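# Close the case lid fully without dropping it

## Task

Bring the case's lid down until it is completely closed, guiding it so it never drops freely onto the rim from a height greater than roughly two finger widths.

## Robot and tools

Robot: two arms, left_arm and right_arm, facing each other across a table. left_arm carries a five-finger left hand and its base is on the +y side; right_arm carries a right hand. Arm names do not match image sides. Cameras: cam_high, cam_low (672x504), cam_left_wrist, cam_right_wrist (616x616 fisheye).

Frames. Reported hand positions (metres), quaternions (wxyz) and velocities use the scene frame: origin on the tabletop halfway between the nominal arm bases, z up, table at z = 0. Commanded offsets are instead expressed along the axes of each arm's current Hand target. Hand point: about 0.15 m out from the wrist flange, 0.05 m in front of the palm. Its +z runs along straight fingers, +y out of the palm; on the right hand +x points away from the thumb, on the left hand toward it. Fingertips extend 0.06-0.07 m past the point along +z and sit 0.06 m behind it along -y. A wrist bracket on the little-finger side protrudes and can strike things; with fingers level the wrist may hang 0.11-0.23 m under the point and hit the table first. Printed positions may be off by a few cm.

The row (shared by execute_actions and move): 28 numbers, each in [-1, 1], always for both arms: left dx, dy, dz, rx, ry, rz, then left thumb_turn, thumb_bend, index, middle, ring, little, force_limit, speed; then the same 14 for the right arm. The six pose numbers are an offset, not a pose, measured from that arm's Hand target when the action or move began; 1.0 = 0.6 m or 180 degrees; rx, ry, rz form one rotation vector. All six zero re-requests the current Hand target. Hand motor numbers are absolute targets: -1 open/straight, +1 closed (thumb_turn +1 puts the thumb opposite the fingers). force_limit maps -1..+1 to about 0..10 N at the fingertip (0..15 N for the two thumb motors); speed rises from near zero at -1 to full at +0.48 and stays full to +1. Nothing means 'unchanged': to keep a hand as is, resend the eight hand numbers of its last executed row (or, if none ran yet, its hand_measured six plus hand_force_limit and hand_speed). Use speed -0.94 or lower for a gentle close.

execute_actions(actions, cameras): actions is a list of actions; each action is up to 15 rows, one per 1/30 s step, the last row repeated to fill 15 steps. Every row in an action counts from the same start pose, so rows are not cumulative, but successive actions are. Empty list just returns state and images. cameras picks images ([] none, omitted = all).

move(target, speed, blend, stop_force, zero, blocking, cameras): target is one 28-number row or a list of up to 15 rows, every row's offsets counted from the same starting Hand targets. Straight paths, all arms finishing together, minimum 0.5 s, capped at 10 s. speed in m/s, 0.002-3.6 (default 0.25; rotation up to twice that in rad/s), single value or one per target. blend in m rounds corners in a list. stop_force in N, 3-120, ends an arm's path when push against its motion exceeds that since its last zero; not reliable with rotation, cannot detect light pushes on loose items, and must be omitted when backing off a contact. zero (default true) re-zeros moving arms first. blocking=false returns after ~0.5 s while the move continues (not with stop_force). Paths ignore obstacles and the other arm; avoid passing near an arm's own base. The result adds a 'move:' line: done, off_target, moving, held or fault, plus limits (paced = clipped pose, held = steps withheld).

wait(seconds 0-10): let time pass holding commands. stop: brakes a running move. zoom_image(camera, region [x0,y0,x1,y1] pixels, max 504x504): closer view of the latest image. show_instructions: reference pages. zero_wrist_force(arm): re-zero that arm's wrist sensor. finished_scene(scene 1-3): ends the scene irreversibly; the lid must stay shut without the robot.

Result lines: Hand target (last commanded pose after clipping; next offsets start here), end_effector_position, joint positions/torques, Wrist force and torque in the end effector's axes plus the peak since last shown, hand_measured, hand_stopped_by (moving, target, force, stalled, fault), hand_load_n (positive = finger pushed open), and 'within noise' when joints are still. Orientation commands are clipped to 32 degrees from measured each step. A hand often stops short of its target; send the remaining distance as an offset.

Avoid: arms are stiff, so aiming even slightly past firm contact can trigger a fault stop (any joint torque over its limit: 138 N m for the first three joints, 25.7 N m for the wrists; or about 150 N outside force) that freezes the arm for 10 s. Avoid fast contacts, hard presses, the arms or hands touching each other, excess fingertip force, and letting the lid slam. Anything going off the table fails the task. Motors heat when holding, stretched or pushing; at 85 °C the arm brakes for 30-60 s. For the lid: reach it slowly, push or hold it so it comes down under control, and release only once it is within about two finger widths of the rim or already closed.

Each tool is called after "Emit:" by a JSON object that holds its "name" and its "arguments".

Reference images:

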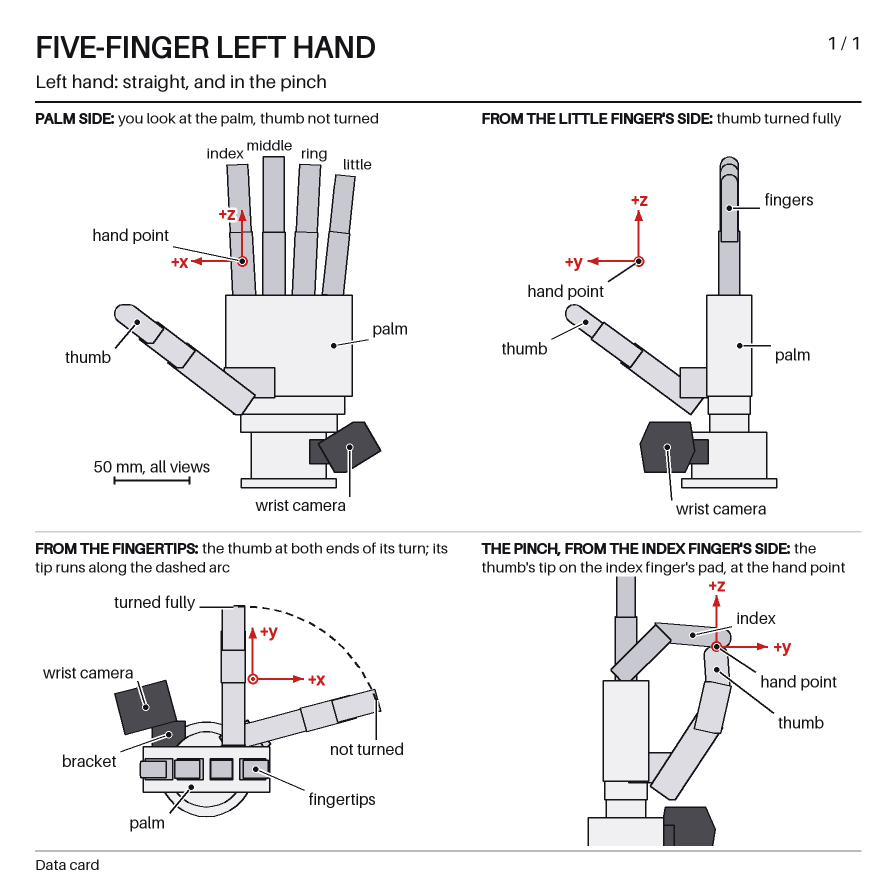

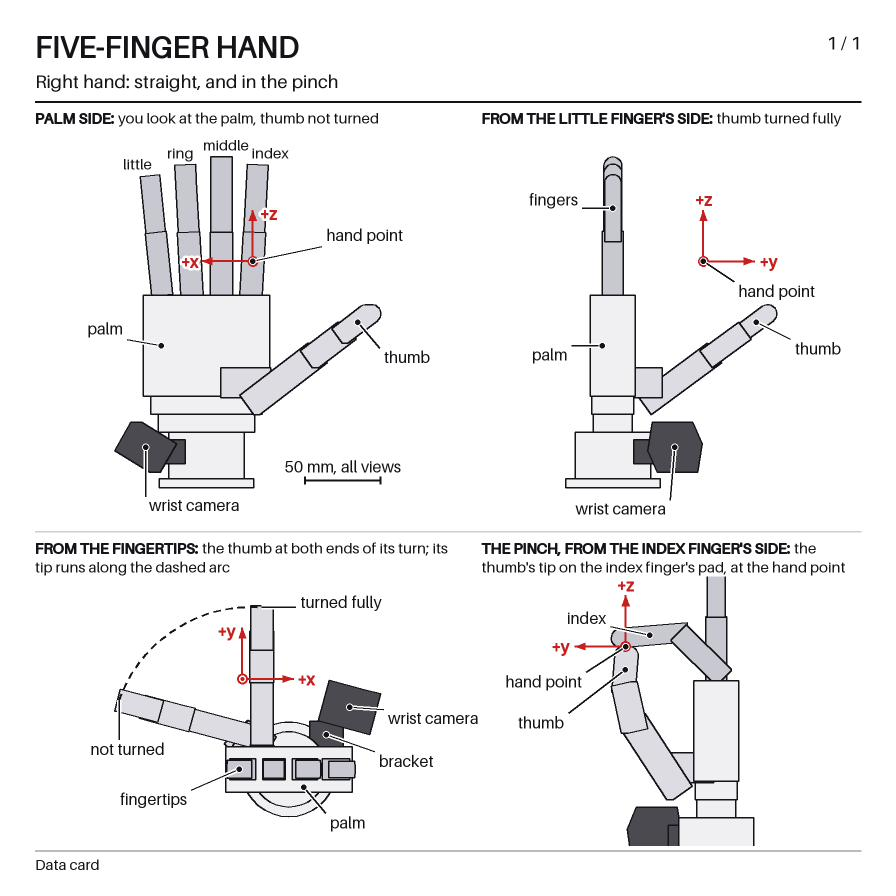

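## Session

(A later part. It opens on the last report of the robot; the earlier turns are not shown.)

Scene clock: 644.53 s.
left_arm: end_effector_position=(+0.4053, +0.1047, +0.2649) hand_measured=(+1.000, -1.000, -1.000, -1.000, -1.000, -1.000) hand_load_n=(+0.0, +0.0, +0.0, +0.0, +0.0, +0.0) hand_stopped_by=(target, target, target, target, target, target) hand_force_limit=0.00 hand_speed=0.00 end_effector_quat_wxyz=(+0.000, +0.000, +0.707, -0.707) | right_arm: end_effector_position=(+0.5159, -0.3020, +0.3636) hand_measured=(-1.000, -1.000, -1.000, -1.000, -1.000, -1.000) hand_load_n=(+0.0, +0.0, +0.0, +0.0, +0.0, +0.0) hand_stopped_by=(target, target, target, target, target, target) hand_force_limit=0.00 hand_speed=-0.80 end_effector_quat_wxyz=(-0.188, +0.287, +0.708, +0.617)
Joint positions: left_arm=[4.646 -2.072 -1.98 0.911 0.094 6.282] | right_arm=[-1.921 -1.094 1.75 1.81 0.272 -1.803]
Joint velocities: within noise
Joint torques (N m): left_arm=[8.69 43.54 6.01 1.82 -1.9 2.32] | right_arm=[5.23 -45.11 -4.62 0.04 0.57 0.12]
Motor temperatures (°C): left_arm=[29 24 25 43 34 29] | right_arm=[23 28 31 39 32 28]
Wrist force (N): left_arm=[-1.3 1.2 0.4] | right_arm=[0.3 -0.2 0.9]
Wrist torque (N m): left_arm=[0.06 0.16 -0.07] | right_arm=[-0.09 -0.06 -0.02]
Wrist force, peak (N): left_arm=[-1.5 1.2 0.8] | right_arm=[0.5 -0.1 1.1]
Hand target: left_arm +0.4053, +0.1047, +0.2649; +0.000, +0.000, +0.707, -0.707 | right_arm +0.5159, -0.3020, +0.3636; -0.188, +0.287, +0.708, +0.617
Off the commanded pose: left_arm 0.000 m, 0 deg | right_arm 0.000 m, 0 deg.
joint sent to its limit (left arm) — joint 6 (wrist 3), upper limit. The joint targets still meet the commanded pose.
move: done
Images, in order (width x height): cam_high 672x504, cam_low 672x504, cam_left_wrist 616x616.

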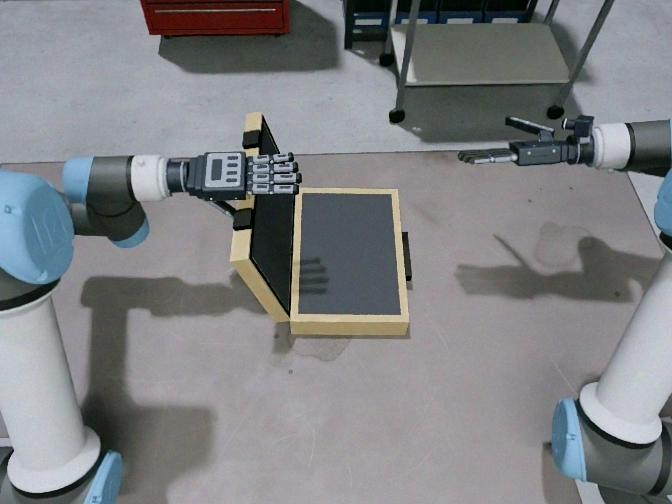

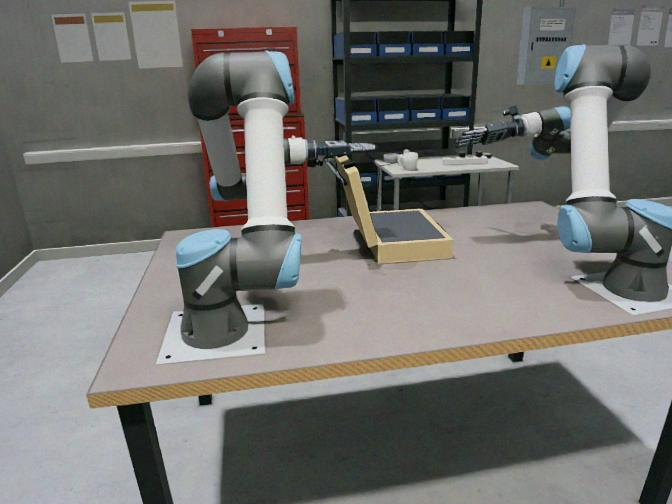

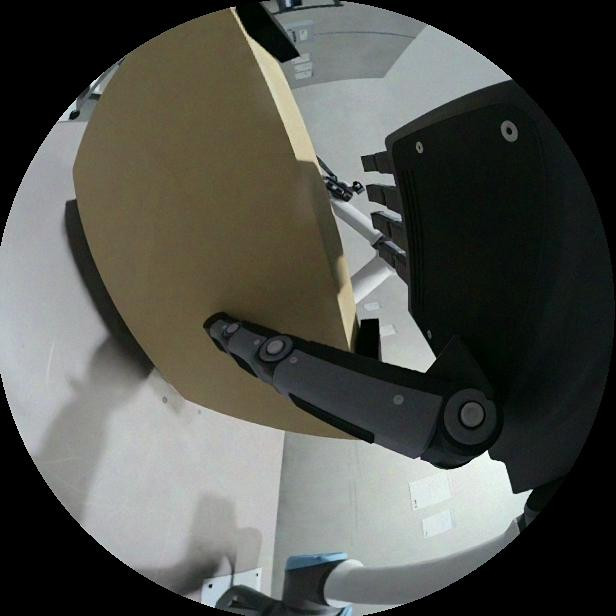

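Emit:
{"name": "move", "arguments": {"target": [0,0,-0.05,0,0,0,1,-1,-1,-1,-1,-1,0,0,0,0,0,0,0,0,-1,-1,-1,-1,-1,-1,0,-0.8], "speed": 0.05, "cameras": ["cam_high","cam_low"]}}

Emit:
{"name": "zoom_image", "arguments": {"camera": "cam_low", "region": [270, 100, 470, 280]}}

Scene clock: 654.73 s.
left_arm: end_effector_position=(+0.4053, +0.1347, +0.2650) hand_measured=(+1.000, -1.000, -1.000, -1.000, -1.000, -1.000) hand_load_n=(+0.0, +0.0, +0.0, +0.0, +0.0, +0.0) hand_stopped_by=(target, target, target, target, target, target) hand_force_limit=0.00 hand_speed=0.00 end_effector_quat_wxyz=(+0.000, +0.000, +0.707, -0.707) | right_arm: end_effector_position=(+0.5159, -0.3020, +0.3636) hand_measured=(-1.000, -1.000, -1.000, -1.000, -1.000, -1.000) hand_load_n=(+0.5, +0.0, +0.0, +0.0, +0.0, +0.0) hand_stopped_by=(target, target, target, target, target, target) hand_force_limit=0.00 hand_speed=-0.80 end_effector_quat_wxyz=(-0.188, +0.287, +0.708, +0.617)
Joint positions: left_arm=[4.714 -2.055 -2.011 0.926 0.025 6.282] | right_arm=[-1.921 -1.094 1.75 1.81 0.272 -1.803]
Joint velocities: within noise
Joint torques (N m): left_arm=[-10.91 26.59 17.29 -0.66 2.31 -0.01] | right_arm=[4.86 -45.23 -4.49 -0.08 0.45 0.29]
Motor temperatures (°C): left_arm=[29 24 25 43 34 29] | right_arm=[23 28 31 39 32 28]
Wrist force (N): left_arm=[-1.0 0.5 1.1] | right_arm=[0.1 -0.7 0.7]
Wrist torque (N m): left_arm=[0.00 0.15 -0.06] | right_arm=[-0.15 -0.03 -0.04]
Wrist force, peak (N): left_arm=[-1.4 1.3 0.8] | right_arm=[-0.1 -0.5 1.0]
Hand target: left_arm +0.4053, +0.1347, +0.2649; +0.000, +0.000, +0.707, -0.707 | right_arm +0.5159, -0.3020, +0.3636; -0.188, +0.287, +0.708, +0.617
Off the commanded pose: left_arm 0.000 m, 0 deg | right_arm 0.000 m, 0 deg.
move: done
Images, in order (width x height): cam_high 672x504, cam_low 672x504.

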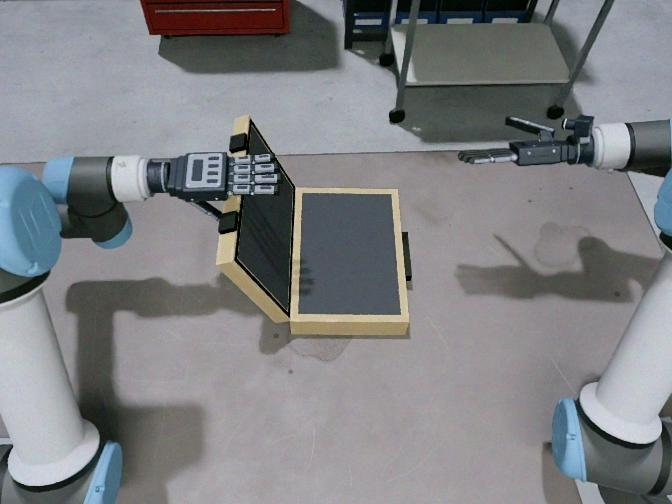

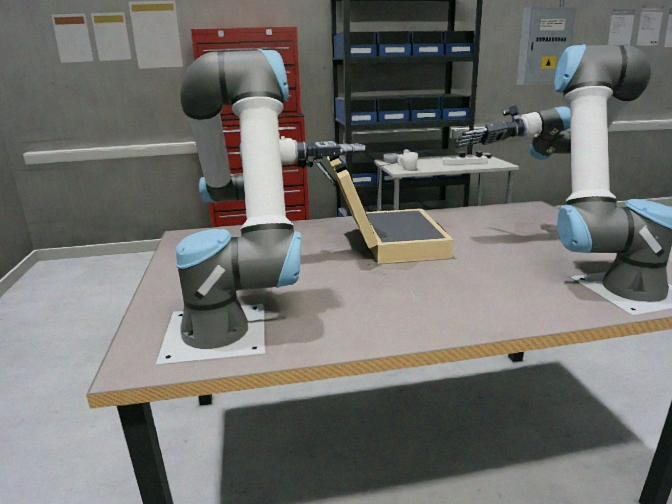

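Scaled by 2.520 from the camera's 672x504 image, which has a finer 960x720 frame.

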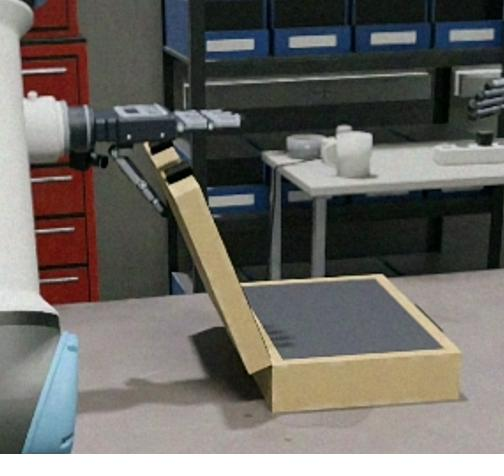

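Emit:
{"name": "move", "arguments": {"target": [[0,0,0.05,0,0,0,1,-1,-1,-1,-1,-1,0,0,0,0,0,0,0,0,-1,-1,-1,-1,-1,-1,0,-0.8],[0,0,0.05,0,0,0,1,-1,0,0,0,0,-0.6,-0.3,0,0,0,0,0,0,-1,-1,-1,-1,-1,-1,0,-0.8]], "speed": 0.06, "cameras": ["cam_high","cam_low","cam_left_wrist"]}}

Emit:
{"name": "zoom_image", "arguments": {"camera": "cam_low", "region": [270, 100, 470, 280]}}

Emit:
{"name": "zoom_image", "arguments": {"camera": "cam_high", "region": [140, 80, 420, 350]}}

Scene clock: 677.40 s.
left_arm: end_effector_position=(+0.4053, +0.1047, +0.2649) hand_measured=(+1.000, -1.000, +0.000, +0.000, +0.000, +0.000) hand_load_n=(+0.0, +0.0, +0.0, +0.0, +0.0, +0.0) hand_stopped_by=(target, target, target, target, target, target) hand_force_limit=-0.60 hand_speed=-0.30 end_effector_quat_wxyz=(+0.000, +0.000, +0.707, -0.707) | right_arm: end_effector_position=(+0.5159, -0.3020, +0.3636) hand_measured=(-1.000, -1.000, -1.000, -1.000, -1.000, -1.000) hand_load_n=(+0.0, +0.0, +0.0, +0.0, +0.0, +0.0) hand_stopped_by=(target, target, target, target, target, target) hand_force_limit=0.00 hand_speed=-0.80 end_effector_quat_wxyz=(-0.188, +0.287, +0.708, +0.617)
Joint positions: left_arm=[4.646 -2.072 -1.98 0.911 0.094 6.282] | right_arm=[-1.921 -1.094 1.75 1.81 0.272 -1.803]
Joint velocities: within noise
Joint torques (N m): left_arm=[9.98 43.08 7.14 1.47 -0.13 2.3] | right_arm=[4.34 -44.41 -4.29 -0.02 0.51 0.18]
Motor temperatures (°C): left_arm=[29 24 25 43 34 29] | right_arm=[23 28 31 39 32 28]
Wrist force (N): left_arm=[-1.3 1.2 0.5] | right_arm=[0.2 -0.3 0.6]
Wrist torque (N m): left_arm=[0.06 0.15 -0.06] | right_arm=[-0.09 -0.03 -0.03]
Wrist force, peak (N): left_arm=[-1.4 1.5 0.6] | right_arm=[0.3 -0.5 1.0]
Hand target: left_arm +0.4053, +0.1047, +0.2649; +0.000, +0.000, +0.707, -0.707 | right_arm +0.5159, -0.3020, +0.3636; -0.188, +0.287, +0.708, +0.617
Off the commanded pose: left_arm 0.000 m, 0 deg | right_arm 0.000 m, 0 deg.
joint sent to its limit (left arm) — joint 6 (wrist 3), upper limit. The joint targets still meet the commanded pose.
move: done
Images, in order (width x height): cam_high 672x504, cam_low 672x504, cam_left_wrist 616x616.

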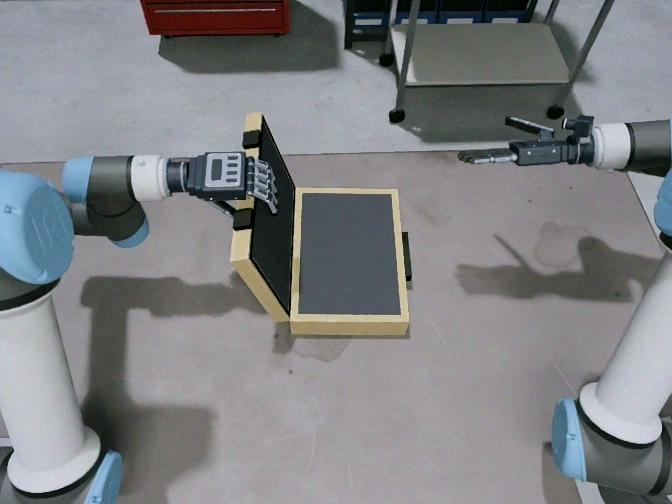

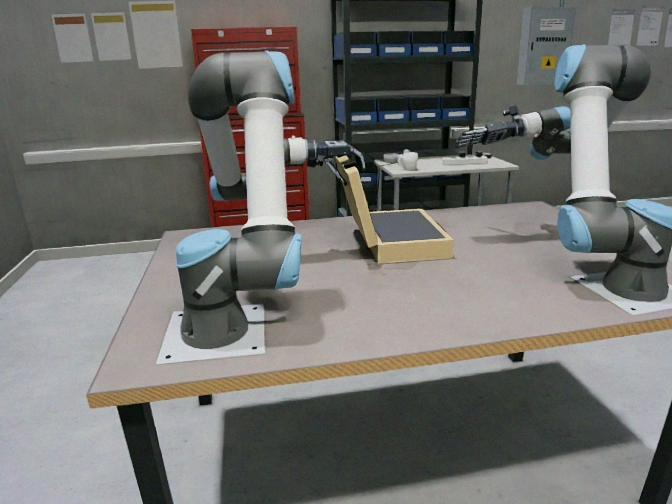

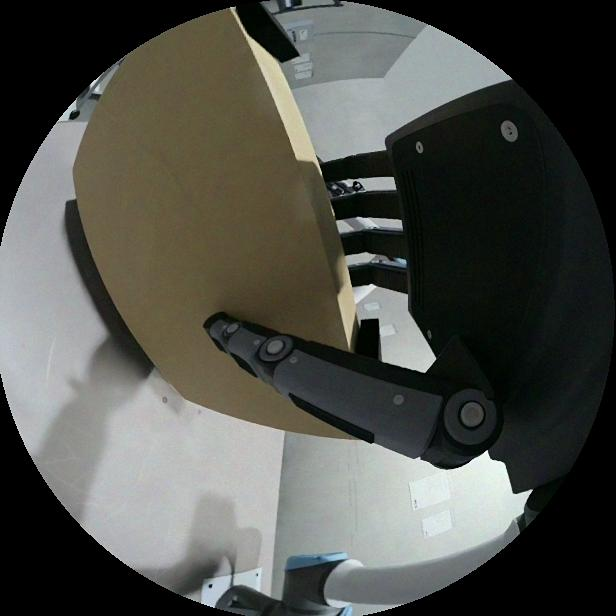

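Scaled by 2.520 from the camera's 672x504 image, which has a finer 960x720 frame.

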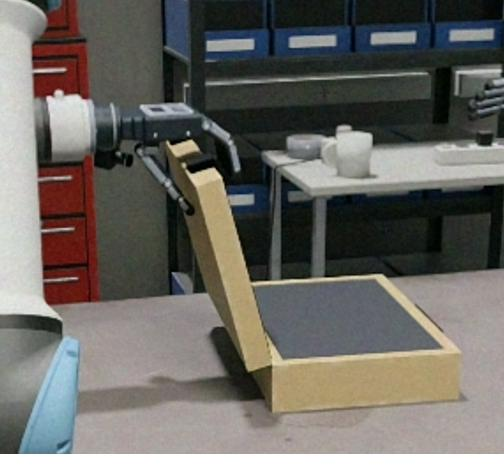

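Scaled by 1.800 from the camera's 672x504 image, which has a finer 960x720 frame.

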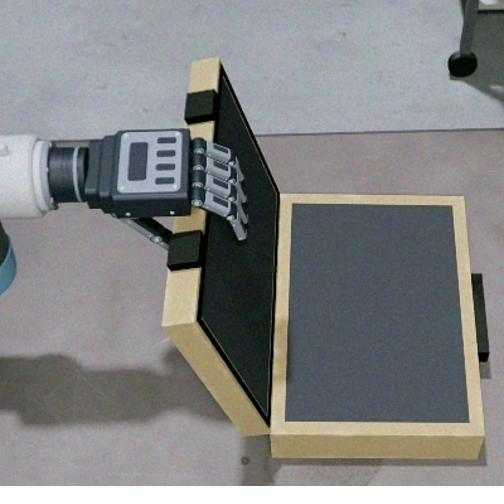

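Emit:
{"name": "move", "arguments": {"target": [[0,-0.0127,0.0628,0,0,0,1,-1,-0.12,-0.12,-0.12,-0.12,-0.6,-0.3,0,0,0,0,0,0,-1,-1,-1,-1,-1,-1,0,-0.8],[0,-0.0087,0.16,-0.0833,0,0,1,-1,-0.12,-0.12,-0.12,-0.12,-0.6,-0.3,0,0,0,0,0,0,-1,-1,-1,-1,-1,-1,0,-0.8]], "speed": 0.05, "blend": [0.01,0], "cameras": ["cam_high","cam_low","cam_left_wrist"]}}

Emit:
{"name": "zoom_image", "arguments": {"camera": "cam_low", "region": [270, 100, 470, 280]}}

Scene clock: 747.23 s.
left_arm: end_effector_position=(+0.4053, +0.0085, +0.2701) hand_measured=(+1.000, -1.000, -0.120, -0.120, -0.120, -0.120) hand_load_n=(+1.0, +0.5, +0.0, -0.5, +1.0, +5.5) hand_stopped_by=(target, target, target, target, target, target) hand_force_limit=-0.60 hand_speed=-0.30 end_effector_quat_wxyz=(+0.023, +0.031, -0.715, +0.698) | right_arm: end_effector_position=(+0.5159, -0.3020, +0.3636) hand_measured=(-1.000, -1.000, -1.000, -1.000, -1.000, -1.000) hand_load_n=(+0.0, +0.0, +0.0, +0.0, +0.0, +0.0) hand_stopped_by=(target, target, target, target, target, target) hand_force_limit=0.00 hand_speed=-0.80 end_effector_quat_wxyz=(-0.188, +0.287, +0.708, +0.617)
Joint positions: left_arm=[4.443 -2.12 -1.857 0.757 0.308 6.282] | right_arm=[-1.921 -1.094 1.75 1.81 0.272 -1.803]
Joint velocities: within noise
Joint torques (N m): left_arm=[10.78 45.34 6.46 1.14 1.63 2.18] | right_arm=[3.78 -44.12 -4.34 0.13 0.43 0.15]
Motor temperatures (°C): left_arm=[28 24 25 42 34 29] | right_arm=[23 28 30 39 32 28]
Wrist force (N): left_arm=[-0.5 -3.6 0.8] | right_arm=[0.2 -0.5 0.8]
Wrist torque (N m): left_arm=[-0.34 0.38 0.04] | right_arm=[-0.12 -0.03 -0.04]
Wrist force, peak (N): left_arm=[-0.3 -4.0 -0.3] | right_arm=[0.5 -0.5 0.9]
Hand target: left_arm +0.4054, +0.0087, +0.2702; +0.000, +0.000, +0.793, -0.609 | right_arm +0.5159, -0.3020, +0.3636; -0.188, +0.287, +0.708, +0.617
Off the commanded pose: left_arm 0.000 m, 14 deg | right_arm 0.000 m, 0 deg.
joint sent to its limit (left arm) — joint 6 (wrist 3), upper limit. The joint targets are off in orientation, not in position.
move: off_target (left_arm)
Images, in order (width x height): cam_high 672x504, cam_low 672x504, cam_left_wrist 616x616.

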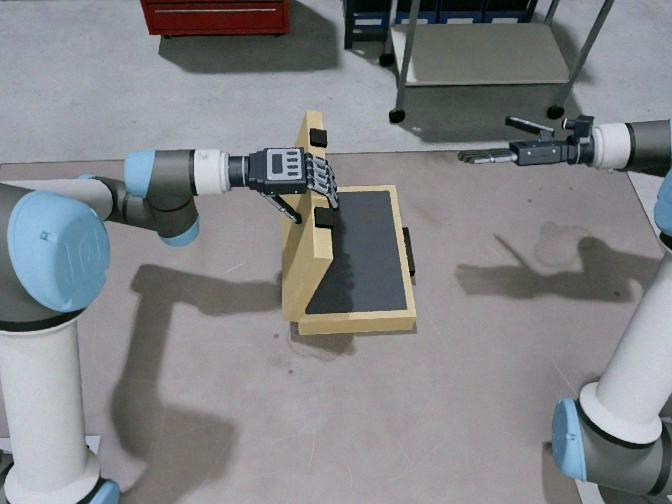

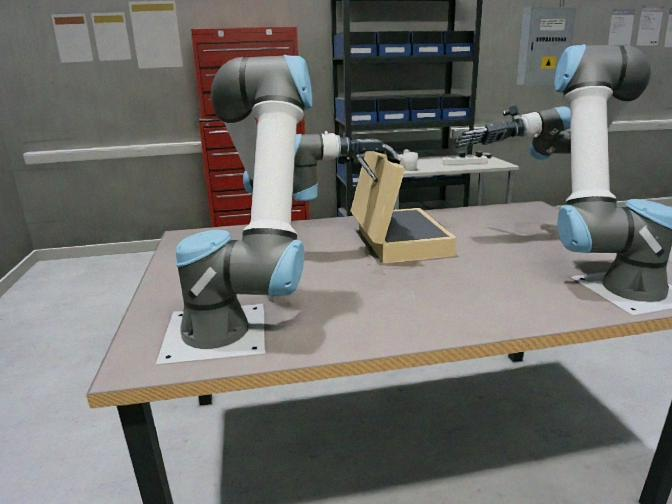

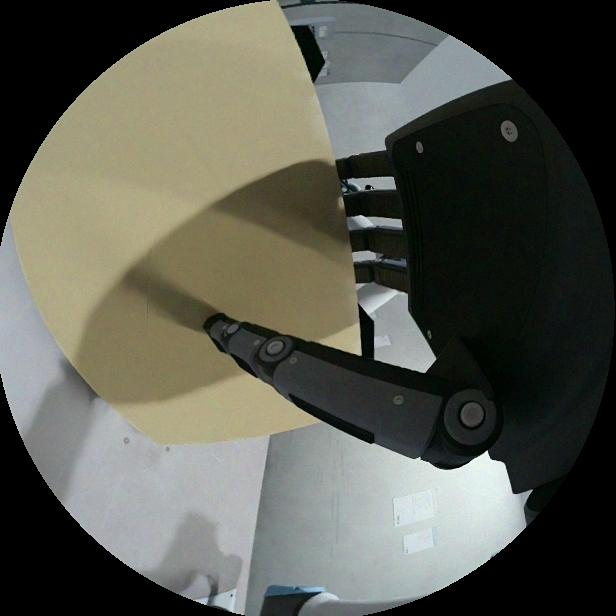

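Scaled by 2.520 from the camera's 672x504 image, which has a finer 960x720 frame.

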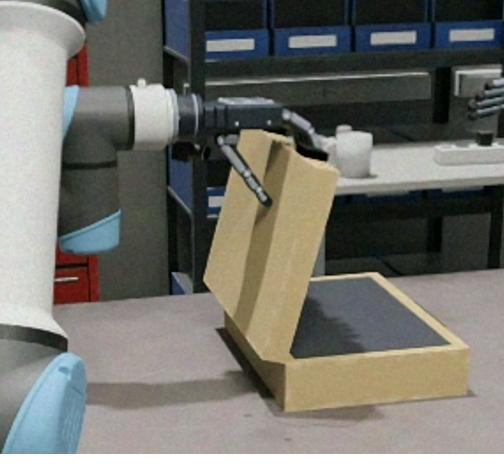

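Emit:
{"name": "move", "arguments": {"target": [[0,0.0215,-0.0948,0.0833,0,0,1,-1,-0.12,-0.12,-0.12,-0.12,-0.6,-0.3,0,0,0,0,0,0,-1,-1,-1,-1,-1,-1,0,-0.8],[0,0.05,-0.1522,0.0833,0,0,1,-1,-0.12,-0.12,-0.12,-0.12,-0.6,-0.3,0,0,0,0,0,0,-1,-1,-1,-1,-1,-1,0,-0.8]], "speed": 0.05, "blend": [0.01,0], "cameras": ["cam_high","cam_low"]}}

Emit:
{"name": "zoom_image", "arguments": {"camera": "cam_low", "region": [270, 100, 470, 280]}}

Scene clock: 864.83 s.
left_arm: end_effector_position=(+0.4053, +0.1047, +0.2648) hand_measured=(+1.000, -1.000, -0.120, -0.120, -0.120, -0.120) hand_load_n=(-0.5, +0.0, +0.0, +0.0, +0.0, +0.0) hand_stopped_by=(target, target, target, target, target, target) hand_force_limit=-0.60 hand_speed=-0.30 end_effector_quat_wxyz=(+0.000, +0.000, +0.707, -0.707) end_effector_velocity=(+0.001, -0.001, +0.001) end_effector_angular_velocity=(+0.000, +0.000, +0.002) | right_arm: end_effector_position=(+0.5159, -0.3020, +0.3636) hand_measured=(-1.000, -1.000, -1.000, -1.000, -1.000, -1.000) hand_load_n=(+0.0, +0.0, +0.0, +0.0, +0.0, +0.0) hand_stopped_by=(target, target, target, target, target, target) hand_force_limit=0.00 hand_speed=-0.80 end_effector_quat_wxyz=(-0.188, +0.287, +0.708, +0.617)
Joint positions: left_arm=[4.646 -2.072 -1.98 0.912 0.094 6.282] | right_arm=[-1.921 -1.094 1.75 1.81 0.272 -1.803]
Joint velocities: left_arm=[-0.003 0 0.002 -0.003 0.005 0] | right_arm=[within noise]
Joint torques (N m): left_arm=[-11.62 35.39 18.03 -1.23 2.8 1.82] | right_arm=[2.81 -43.83 -3.83 -0.09 0.32 0.14]
Motor temperatures (°C): left_arm=[28 24 25 42 34 29] | right_arm=[23 28 30 39 32 28]
Wrist force (N): left_arm=[-1.4 0.7 -0.4] | right_arm=[0.4 -0.5 0.7]
Wrist torque (N m): left_arm=[0.01 0.15 -0.06] | right_arm=[-0.11 -0.06 -0.03]
Wrist force, peak (N): left_arm=[-0.2 -3.7 0.8] | right_arm=[0.3 -0.3 1.0]
Hand target: left_arm +0.4053, +0.1047, +0.2648; +0.000, +0.000, +0.707, -0.707 | right_arm +0.5159, -0.3020, +0.3636; -0.188, +0.287, +0.708, +0.617
Off the commanded pose: left_arm 0.000 m, 0 deg | right_arm 0.000 m, 0 deg.
joint sent to its limit (left arm) — joint 6 (wrist 3), upper limit. The joint targets still meet the commanded pose.
move: done
Images, in order (width x height): cam_high 672x504, cam_low 672x504.

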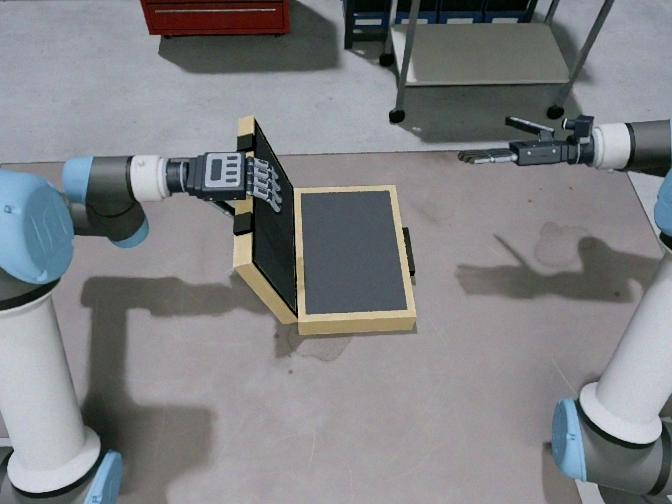

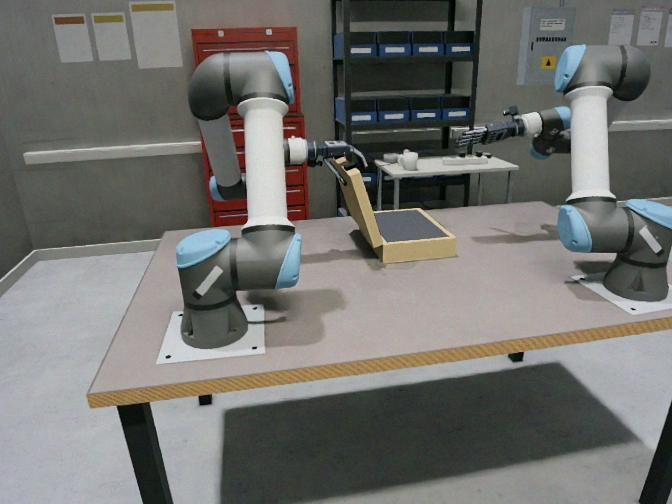

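Scaled by 2.520 from the camera's 672x504 image, which has a finer 960x720 frame.

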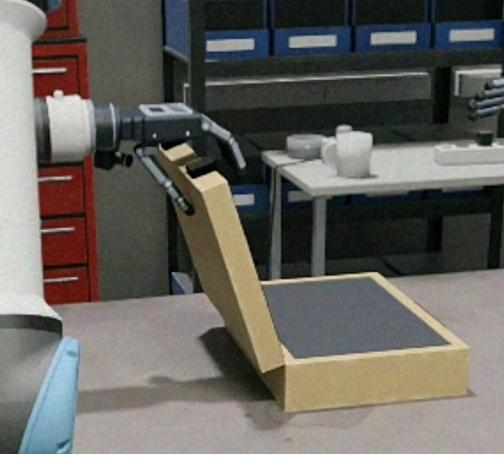

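Emit:
{"name": "move", "arguments": {"target": [[0,0,-0.06,0,0,0,1,-1,-0.12,-0.12,-0.12,-0.12,-0.6,-0.3,0,0,0,0,0,0,-1,-1,-1,-1,-1,-1,0,-0.8],[0,0,-0.06,0,0,0,1,-1,-1,-1,-1,-1,-0.6,-0.3,0,0,0,0,0,0,-1,-1,-1,-1,-1,-1,0,-0.8],[0,-0.05,-0.22,0,0,0,1,-1,-1,-1,-1,-1,-0.6,-0.3,0,0,0,0,0,0,-1,-1,-1,-1,-1,-1,0,-0.8],[0,-0.4,-0.22,0,0,0,1,-1,-1,-1,-1,-1,-0.6,-0.3,0,0,0,0,0,0,-1,-1,-1,-1,-1,-1,0,-0.8]], "speed": 0.2, "cameras": ["cam_high","cam_low"]}}

Scene clock: 936.10 s.
left_arm: end_effector_position=(+0.4054, +0.2367, +0.5047) hand_measured=(+1.000, -1.000, -1.000, -1.000, -1.000, -1.000) hand_load_n=(+0.0, +0.0, -0.5, +0.0, +0.0, +0.0) hand_stopped_by=(target, target, target, target, target, target) hand_force_limit=-0.60 hand_speed=-0.30 end_effector_quat_wxyz=(+0.000, +0.000, +0.707, -0.707) | right_arm: end_effector_position=(+0.5159, -0.3020, +0.3636) hand_measured=(-1.000, -1.000, -1.000, -1.000, -1.000, -1.000) hand_load_n=(+0.0, +0.0, +0.0, +0.0, +0.0, -0.5) hand_stopped_by=(target, target, target, target, target, target) hand_force_limit=0.00 hand_speed=-0.80 end_effector_quat_wxyz=(-0.188, +0.287, +0.708, +0.617)
Joint positions: left_arm=[4.955 -1.661 -1.793 0.313 -0.215 6.282] | right_arm=[-1.921 -1.094 1.75 1.81 0.272 -1.803]
Joint velocities: within noise
Joint torques (N m): left_arm=[-5.91 21.93 23.51 -1.57 -2.08 0.33] | right_arm=[2.5 -44 -3.86 0.13 0.37 0.2]
Motor temperatures (°C): left_arm=[27 24 25 42 34 29] | right_arm=[23 28 30 39 32 28]
Wrist force (N): left_arm=[-0.9 0.4 1.1] | right_arm=[0.0 -0.3 0.9]
Wrist torque (N m): left_arm=[-0.03 0.07 -0.08] | right_arm=[-0.11 -0.01 -0.04]
Wrist force, peak (N): left_arm=[-1.1 0.9 2.6] | right_arm=[0.0 -0.8 0.9]
Hand target: left_arm +0.4054, +0.2367, +0.5048; +0.000, +0.000, +0.707, -0.707 | right_arm +0.5159, -0.3020, +0.3636; -0.188, +0.287, +0.708, +0.617
Off the commanded pose: left_arm 0.000 m, 0 deg | right_arm 0.000 m, 0 deg.
joint sent to its limit (left arm) — joint 6 (wrist 3), upper limit. The joint targets still meet the commanded pose.
move: done
Images, in order (width x height): cam_high 672x504, cam_low 672x504.

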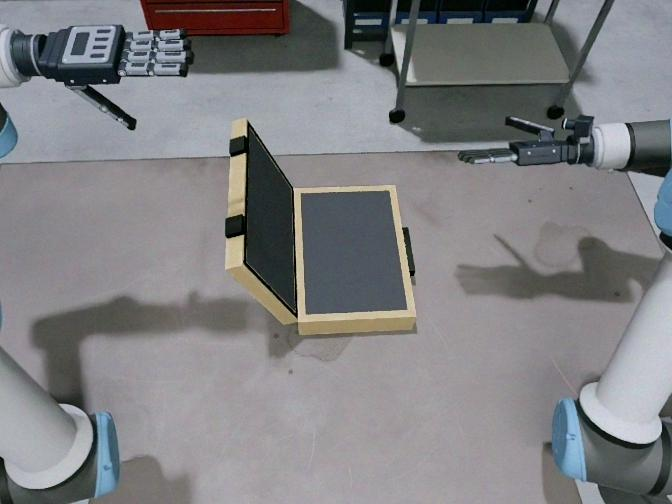

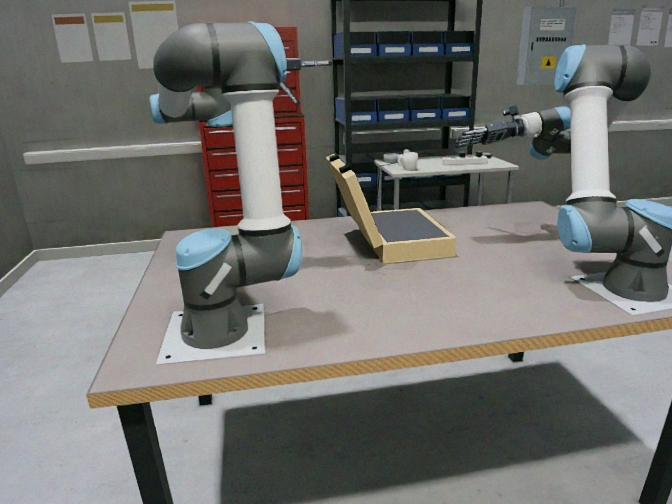

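Emit:
{"name": "move", "arguments": {"target": [0,0,0.478,0,0,0,1,-1,-1,-1,-1,-1,-0.6,-0.3,0,0,0,0,0,0,-1,-1,-1,-1,-1,-1,0,-0.8], "speed": 0.3, "cameras": []}}

Emit:
{"name": "move", "arguments": {"target": [[0,0,0,0,0,-0.6667,1,-1,-1,-1,-1,-1,-0.6,-0.3,0,0,0,0,0,0,-1,-1,-1,-1,-1,-1,0,-0.8],[0,0,0,0,0,0.6667,1,-1,-1,-1,-1,-1,-0.6,-0.3,0,0,0,0,0,0,-1,-1,-1,-1,-1,-1,0,-0.8],[0,0,0,0,0,0,1,-1,-1,-1,-1,-1,-0.6,-0.3,0,0,0,0,0,0,-1,-1,-1,-1,-1,-1,0,-0.8]], "speed": 0.5, "cameras": ["cam_high","cam_low"]}}

Scene clock: 1016.47 s.
left_arm: end_effector_position=(+0.4055, -0.0501, +0.5048) hand_measured=(+1.000, -1.000, -1.000, -1.000, -1.000, -1.000) hand_load_n=(+0.0, +0.0, +0.0, +0.0, -0.5, +0.0) hand_stopped_by=(target, target, target, target, target, target) hand_force_limit=-0.60 hand_speed=-0.30 end_effector_quat_wxyz=(+0.000, +0.000, +0.707, -0.707) | right_arm: end_effector_position=(+0.5159, -0.3020, +0.3636) hand_measured=(-1.000, -1.000, -1.000, -1.000, -1.000, -1.000) hand_load_n=(+0.0, +0.0, +0.0, +0.0, +0.0, +0.0) hand_stopped_by=(target, target, target, target, target, target) hand_force_limit=0.00 hand_speed=-0.80 end_effector_quat_wxyz=(-0.188, +0.287, +0.708, +0.617)
Joint positions: left_arm=[4.336 -1.919 -1.471 0.25 0.404 6.282] | right_arm=[-1.921 -1.094 1.75 1.81 0.272 -1.803]
Joint velocities: within noise
Joint torques (N m): left_arm=[-10.26 28.91 26.25 1.54 1.97 2.45] | right_arm=[1.47 -42.95 -4.28 -0.02 0.32 0.17]
Motor temperatures (°C): left_arm=[27 24 25 41 34 29] | right_arm=[23 28 29 39 32 28]
Wrist force (N): left_arm=[-1.4 0.7 0.8] | right_arm=[0.0 -0.1 0.5]
Wrist torque (N m): left_arm=[0.05 0.17 -0.10] | right_arm=[-0.06 0.00 -0.03]
Wrist force, peak (N): left_arm=[-1.2 0.6 3.2] | right_arm=[0.2 -0.6 0.9]
Hand target: left_arm +0.4055, -0.0501, +0.5048; +0.000, +0.000, +0.707, -0.707 | right_arm +0.5159, -0.3020, +0.3636; -0.188, +0.287, +0.708, +0.617
Off the commanded pose: left_arm 0.000 m, 0 deg | right_arm 0.000 m, 0 deg.
joint sent to its limit (left arm) — joint 6 (wrist 3), upper limit. The joint targets still meet the commanded pose.
move: done
No camera images: "cameras" was empty.

Scene clock: 1023.77 s.
left_arm: end_effector_position=(+0.4056, -0.0501, +0.5048) hand_measured=(+1.000, -1.000, -1.000, -1.000, -1.000, -1.000) hand_load_n=(+0.0, +0.0, +0.0, +0.0, +0.0, +0.0) hand_stopped_by=(target, target, target, target, target, target) hand_force_limit=-0.60 hand_speed=-0.30 end_effector_quat_wxyz=(+0.000, +0.000, +0.707, -0.707) | right_arm: end_effector_position=(+0.5159, -0.3020, +0.3636) hand_measured=(-1.000, -1.000, -1.000, -1.000, -1.000, -1.000) hand_load_n=(+0.0, +0.0, -0.5, +0.0, +0.0, +0.0) hand_stopped_by=(target, target, target, target, target, target) hand_force_limit=0.00 hand_speed=-0.80 end_effector_quat_wxyz=(-0.188, +0.287, +0.708, +0.617)
Joint positions: left_arm=[4.335 -1.92 -1.471 0.249 0.404 -0.001] | right_arm=[-1.921 -1.094 1.75 1.81 0.272 -1.803]
Joint velocities: within noise
Joint torques (N m): left_arm=[-11.58 45.46 11.91 -0.15 2.43 -2.02] | right_arm=[1.04 -42.05 -4.22 0.08 0.38 0.17]
Motor temperatures (°C): left_arm=[27 24 25 41 34 29] | right_arm=[23 28 29 39 32 28]
Wrist force (N): left_arm=[-1.4 0.6 0.8] | right_arm=[0.1 -0.3 0.4]
Wrist torque (N m): left_arm=[0.04 0.17 -0.10] | right_arm=[-0.08 -0.02 -0.03]
Wrist force, peak (N): left_arm=[-2.4 2.2 1.6] | right_arm=[0.0 -0.6 0.9]
Hand target: left_arm +0.4055, -0.0501, +0.5048; +0.000, +0.000, +0.707, -0.707 | right_arm +0.5159, -0.3020, +0.3636; -0.188, +0.287, +0.708, +0.617
Off the commanded pose: left_arm 0.000 m, 0 deg | right_arm 0.000 m, 0 deg.
move: done
Images, in order (width x height): cam_high 672x504, cam_low 672x504.

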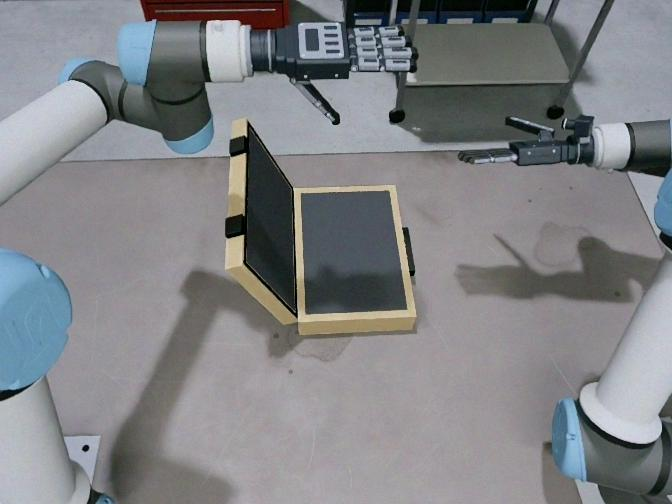

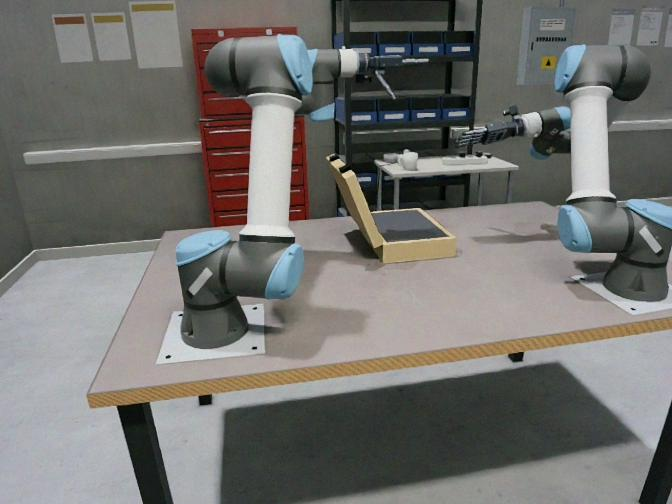

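Emit:
{"name": "move", "arguments": {"target": [[0.01,0,-0.375,0,-0.022,0,1,-1,-1,-1,-1,-1,-0.6,-0.3,0,0,0,0,0,0,-1,-1,-1,-1,-1,-1,0,-0.8],[0.01,0.4,-0.375,0,-0.022,0,1,-1,-1,-1,-1,-1,-0.6,-0.3,0,0,0,0,0,0,-1,-1,-1,-1,-1,-1,0,-0.8]], "speed": 0.3, "cameras": ["cam_high","cam_low"], "blend": [0.05,0]}}

Scene clock: 1048.63 s.
left_arm: end_effector_position=(+0.3993, +0.1748, +0.2648) hand_measured=(+1.000, -1.000, -1.000, -1.000, -1.000, -1.000) hand_load_n=(+0.0, +0.0, +0.0, +0.0, +0.0, +0.0) hand_stopped_by=(target, target, target, target, target, target) hand_force_limit=-0.60 hand_speed=-0.30 end_effector_quat_wxyz=(+0.025, -0.025, +0.706, -0.707) | right_arm: end_effector_position=(+0.5159, -0.3020, +0.3636) hand_measured=(-1.000, -1.000, -1.000, -1.000, -1.000, -1.000) hand_load_n=(+0.0, +0.0, +0.0, +0.0, +0.0, +0.0) hand_stopped_by=(target, target, target, target, target, target) hand_force_limit=0.00 hand_speed=-0.80 end_effector_quat_wxyz=(-0.188, +0.287, +0.708, +0.617)
Joint positions: left_arm=[4.816 -1.942 -2.195 0.689 -0.007 0.306] | right_arm=[-1.921 -1.094 1.75 1.81 0.272 -1.803]
Joint velocities: within noise
Joint torques (N m): left_arm=[-11.46 27.55 13.98 -0.49 -0.93 0.85] | right_arm=[0.11 -42.44 -3.89 0.07 0.4 0.23]
Motor temperatures (°C): left_arm=[27 24 25 41 34 29] | right_arm=[23 28 29 39 32 28]
Wrist force (N): left_arm=[-1.2 0.2 1.1] | right_arm=[0.1 -0.2 0.4]
Wrist torque (N m): left_arm=[-0.03 0.14 -0.04] | right_arm=[-0.07 -0.02 -0.04]
Wrist force, peak (N): left_arm=[-1.3 0.6 3.0] | right_arm=[0.1 -0.7 0.9]
Hand target: left_arm +0.3993, +0.1749, +0.2648; +0.024, -0.025, +0.707, -0.707 | right_arm +0.5159, -0.3020, +0.3636; -0.188, +0.287, +0.708, +0.617
Off the commanded pose: left_arm 0.000 m, 0 deg | right_arm 0.000 m, 0 deg.
move: done
Images, in order (width x height): cam_high 672x504, cam_low 672x504.

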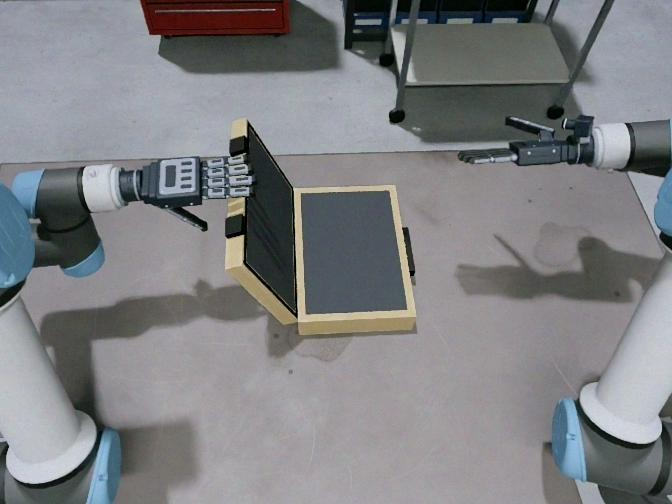

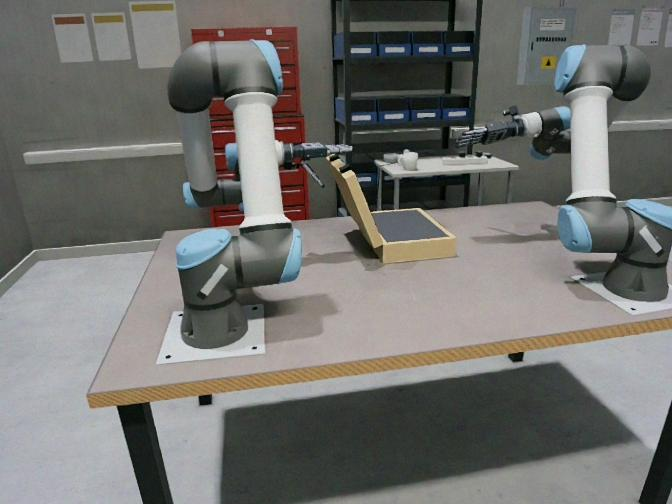

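Emit:
{"name": "move", "arguments": {"target": [[0,0.0113,0.1415,0,0,0,1,-1,-1,-1,-1,-1,-0.6,-0.3,0,0,0,0,0,0,-1,-1,-1,-1,-1,-1,0,-0.8],[0,0.0113,0.1415,0,0,0,1,-1,-0.2,-0.2,-0.2,-0.2,-0.6,-0.3,0,0,0,0,0,0,-1,-1,-1,-1,-1,-1,0,-0.8]], "speed": 0.15, "cameras": ["cam_high","cam_low"]}}

Emit:
{"name": "zoom_image", "arguments": {"camera": "cam_low", "region": [270, 100, 470, 280]}}

Scene clock: 1096.00 s.
left_arm: end_effector_position=(+0.4052, +0.0902, +0.2580) hand_measured=(+1.000, -1.000, -0.200, -0.200, -0.200, -0.200) hand_load_n=(+0.0, +0.0, +0.0, +0.0, +0.0, +0.0) hand_stopped_by=(target, target, target, target, target, target) hand_force_limit=-0.60 hand_speed=-0.30 end_effector_quat_wxyz=(+0.024, -0.025, +0.707, -0.707) | right_arm: end_effector_position=(+0.5159, -0.3020, +0.3636) hand_measured=(-1.000, -1.000, -1.000, -1.000, -1.000, -1.000) hand_load_n=(+0.0, +0.0, +0.0, +0.0, +0.0, +0.0) hand_stopped_by=(target, target, target, target, target, target) hand_force_limit=0.00 hand_speed=-0.80 end_effector_quat_wxyz=(-0.188, +0.287, +0.708, +0.617)
Joint positions: left_arm=[4.612 -2.069 -2.016 0.943 0.197 0] | right_arm=[-1.921 -1.094 1.75 1.81 0.272 -1.803]
Joint velocities: within noise
Joint torques (N m): left_arm=[-9.62 34 17.45 0.99 2.25 -0.12] | right_arm=[-0.39 -41.76 -4.63 0.13 0.29 0.1]
Motor temperatures (°C): left_arm=[27 25 25 41 33 29] | right_arm=[23 28 29 38 32 28]
Wrist force (N): left_arm=[-1.0 1.1 1.0] | right_arm=[0.2 -0.2 0.6]
Wrist torque (N m): left_arm=[0.00 0.13 -0.09] | right_arm=[-0.07 -0.04 -0.02]
Wrist force, peak (N): left_arm=[-1.0 0.3 1.7] | right_arm=[0.2 -0.6 1.1]
Hand target: left_arm +0.4052, +0.0902, +0.2580; +0.024, -0.025, +0.707, -0.707 | right_arm +0.5159, -0.3020, +0.3636; -0.188, +0.287, +0.708, +0.617
Off the commanded pose: left_arm 0.000 m, 0 deg | right_arm 0.000 m, 0 deg.
move: done
Images, in order (width x height): cam_high 672x504, cam_low 672x504.

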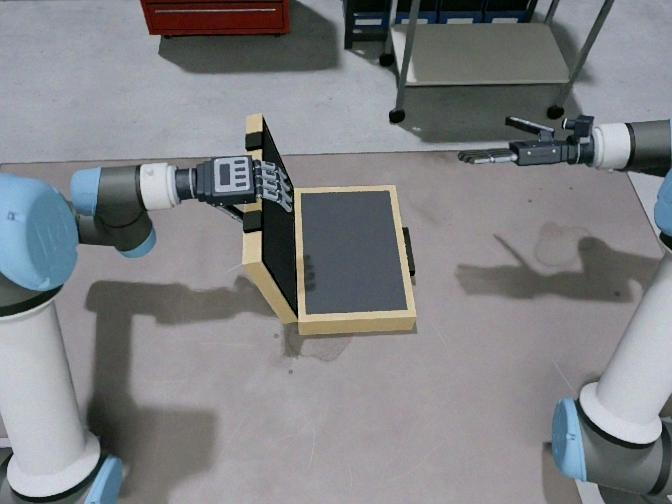

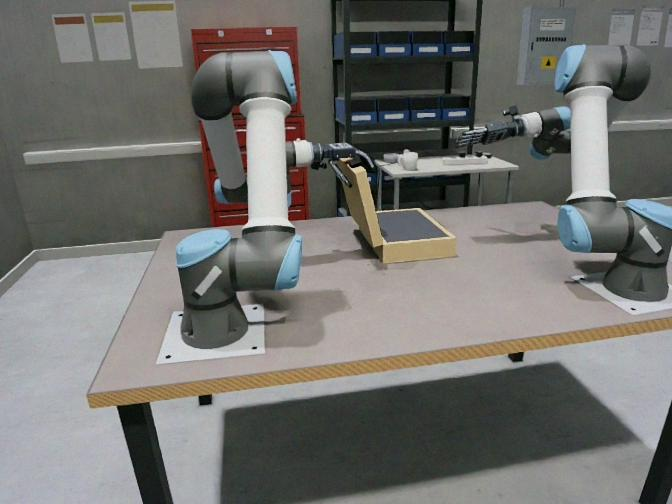

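Scaled by 2.520 from the camera's 672x504 image, which has a finer 960x720 frame.

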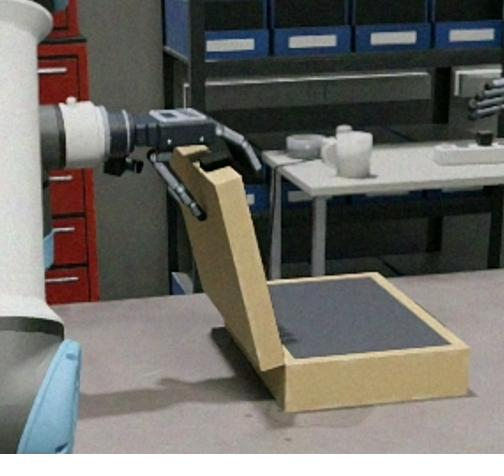

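Emit:
{"name": "move", "arguments": {"target": [[0,-0.0075,0.0553,0,0,0,1,-1,-0.2,-0.2,-0.2,-0.2,-0.6,-0.3,0,0,0,0,0,0,-1,-1,-1,-1,-1,-1,0,-0.8],[0,-0.0042,0.1482,-0.0833,0,0,1,-1,-0.2,-0.2,-0.2,-0.2,-0.6,-0.3,0,0,0,0,0,0,-1,-1,-1,-1,-1,-1,0,-0.8]], "speed": 0.12, "blend": [0.03,0], "cameras": ["cam_high","cam_low"]}}

Emit:
{"name": "zoom_image", "arguments": {"camera": "cam_low", "region": [270, 100, 470, 280]}}

Scene clock: 1113.37 s.
left_arm: end_effector_position=(+0.4113, +0.0014, +0.2606) hand_measured=(+1.000, -1.000, -0.200, -0.200, -0.200, -0.200) hand_load_n=(+0.0, +0.0, +0.0, +0.0, +0.0, +0.0) hand_stopped_by=(target, target, target, target, target, target) hand_force_limit=-0.60 hand_speed=-0.30 end_effector_quat_wxyz=(-0.021, +0.028, -0.793, +0.609) | right_arm: end_effector_position=(+0.5159, -0.3020, +0.3636) hand_measured=(-1.000, -1.000, -1.000, -1.000, -1.000, -1.000) hand_load_n=(+0.0, +0.0, +0.0, +0.0, +0.0, +0.0) hand_stopped_by=(target, target, target, target, target, target) hand_force_limit=0.00 hand_speed=-0.80 end_effector_quat_wxyz=(-0.188, +0.287, +0.708, +0.617)
Joint positions: left_arm=[4.381 -1.935 -1.931 0.151 0.497 0.516] | right_arm=[-1.921 -1.094 1.75 1.81 0.272 -1.803]
Joint velocities: within noise
Joint torques (N m): left_arm=[3.81 26.19 14.16 0.18 -0.6 -0.73] | right_arm=[-0.82 -41.59 -3.89 0.18 0.31 0.11]
Motor temperatures (°C): left_arm=[27 25 25 41 33 29] | right_arm=[23 28 29 38 32 28]
Wrist force (N): left_arm=[-0.8 0.2 0.7] | right_arm=[0.0 -0.3 0.6]
Wrist torque (N m): left_arm=[-0.01 0.04 -0.04] | right_arm=[-0.09 0.00 -0.05]
Wrist force, peak (N): left_arm=[-1.2 0.7 -1.5] | right_arm=[0.6 -0.6 0.7]
Hand target: left_arm +0.4114, +0.0015, +0.2605; +0.021, -0.028, +0.793, -0.608 | right_arm +0.5159, -0.3020, +0.3636; -0.188, +0.287, +0.708, +0.617
Off the commanded pose: left_arm 0.000 m, 0 deg | right_arm 0.000 m, 0 deg.
move: done; blend cut to 0.0167 m at target 1
Images, in order (width x height): cam_high 672x504, cam_low 672x504.

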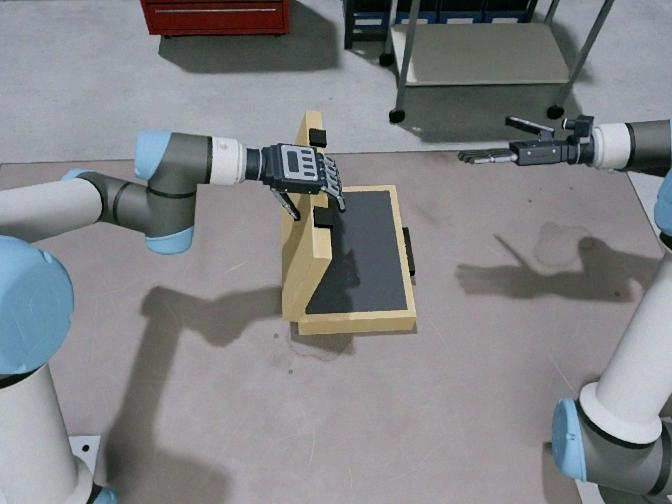

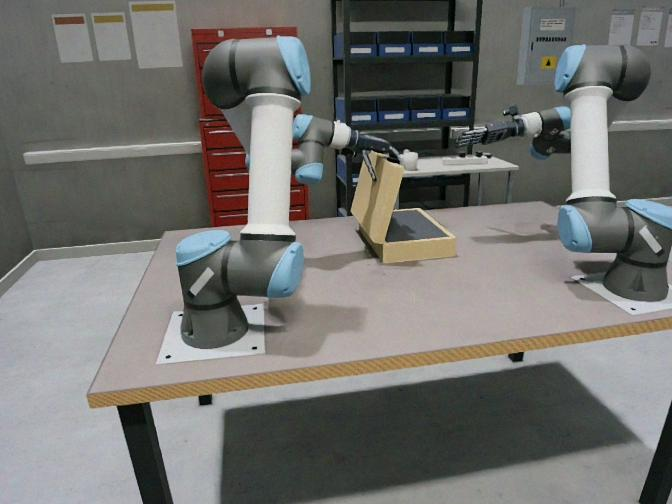

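Scaled by 2.520 from the camera's 672x504 image, which has a finer 960x720 frame.

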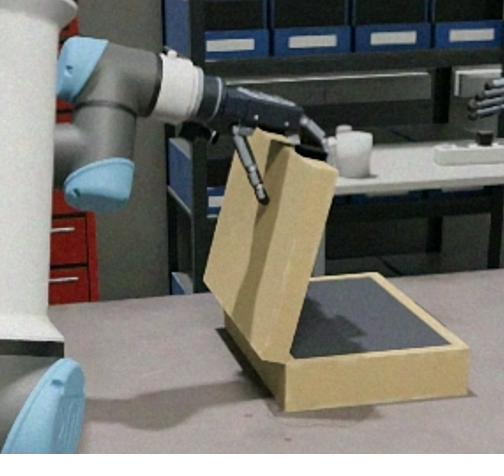

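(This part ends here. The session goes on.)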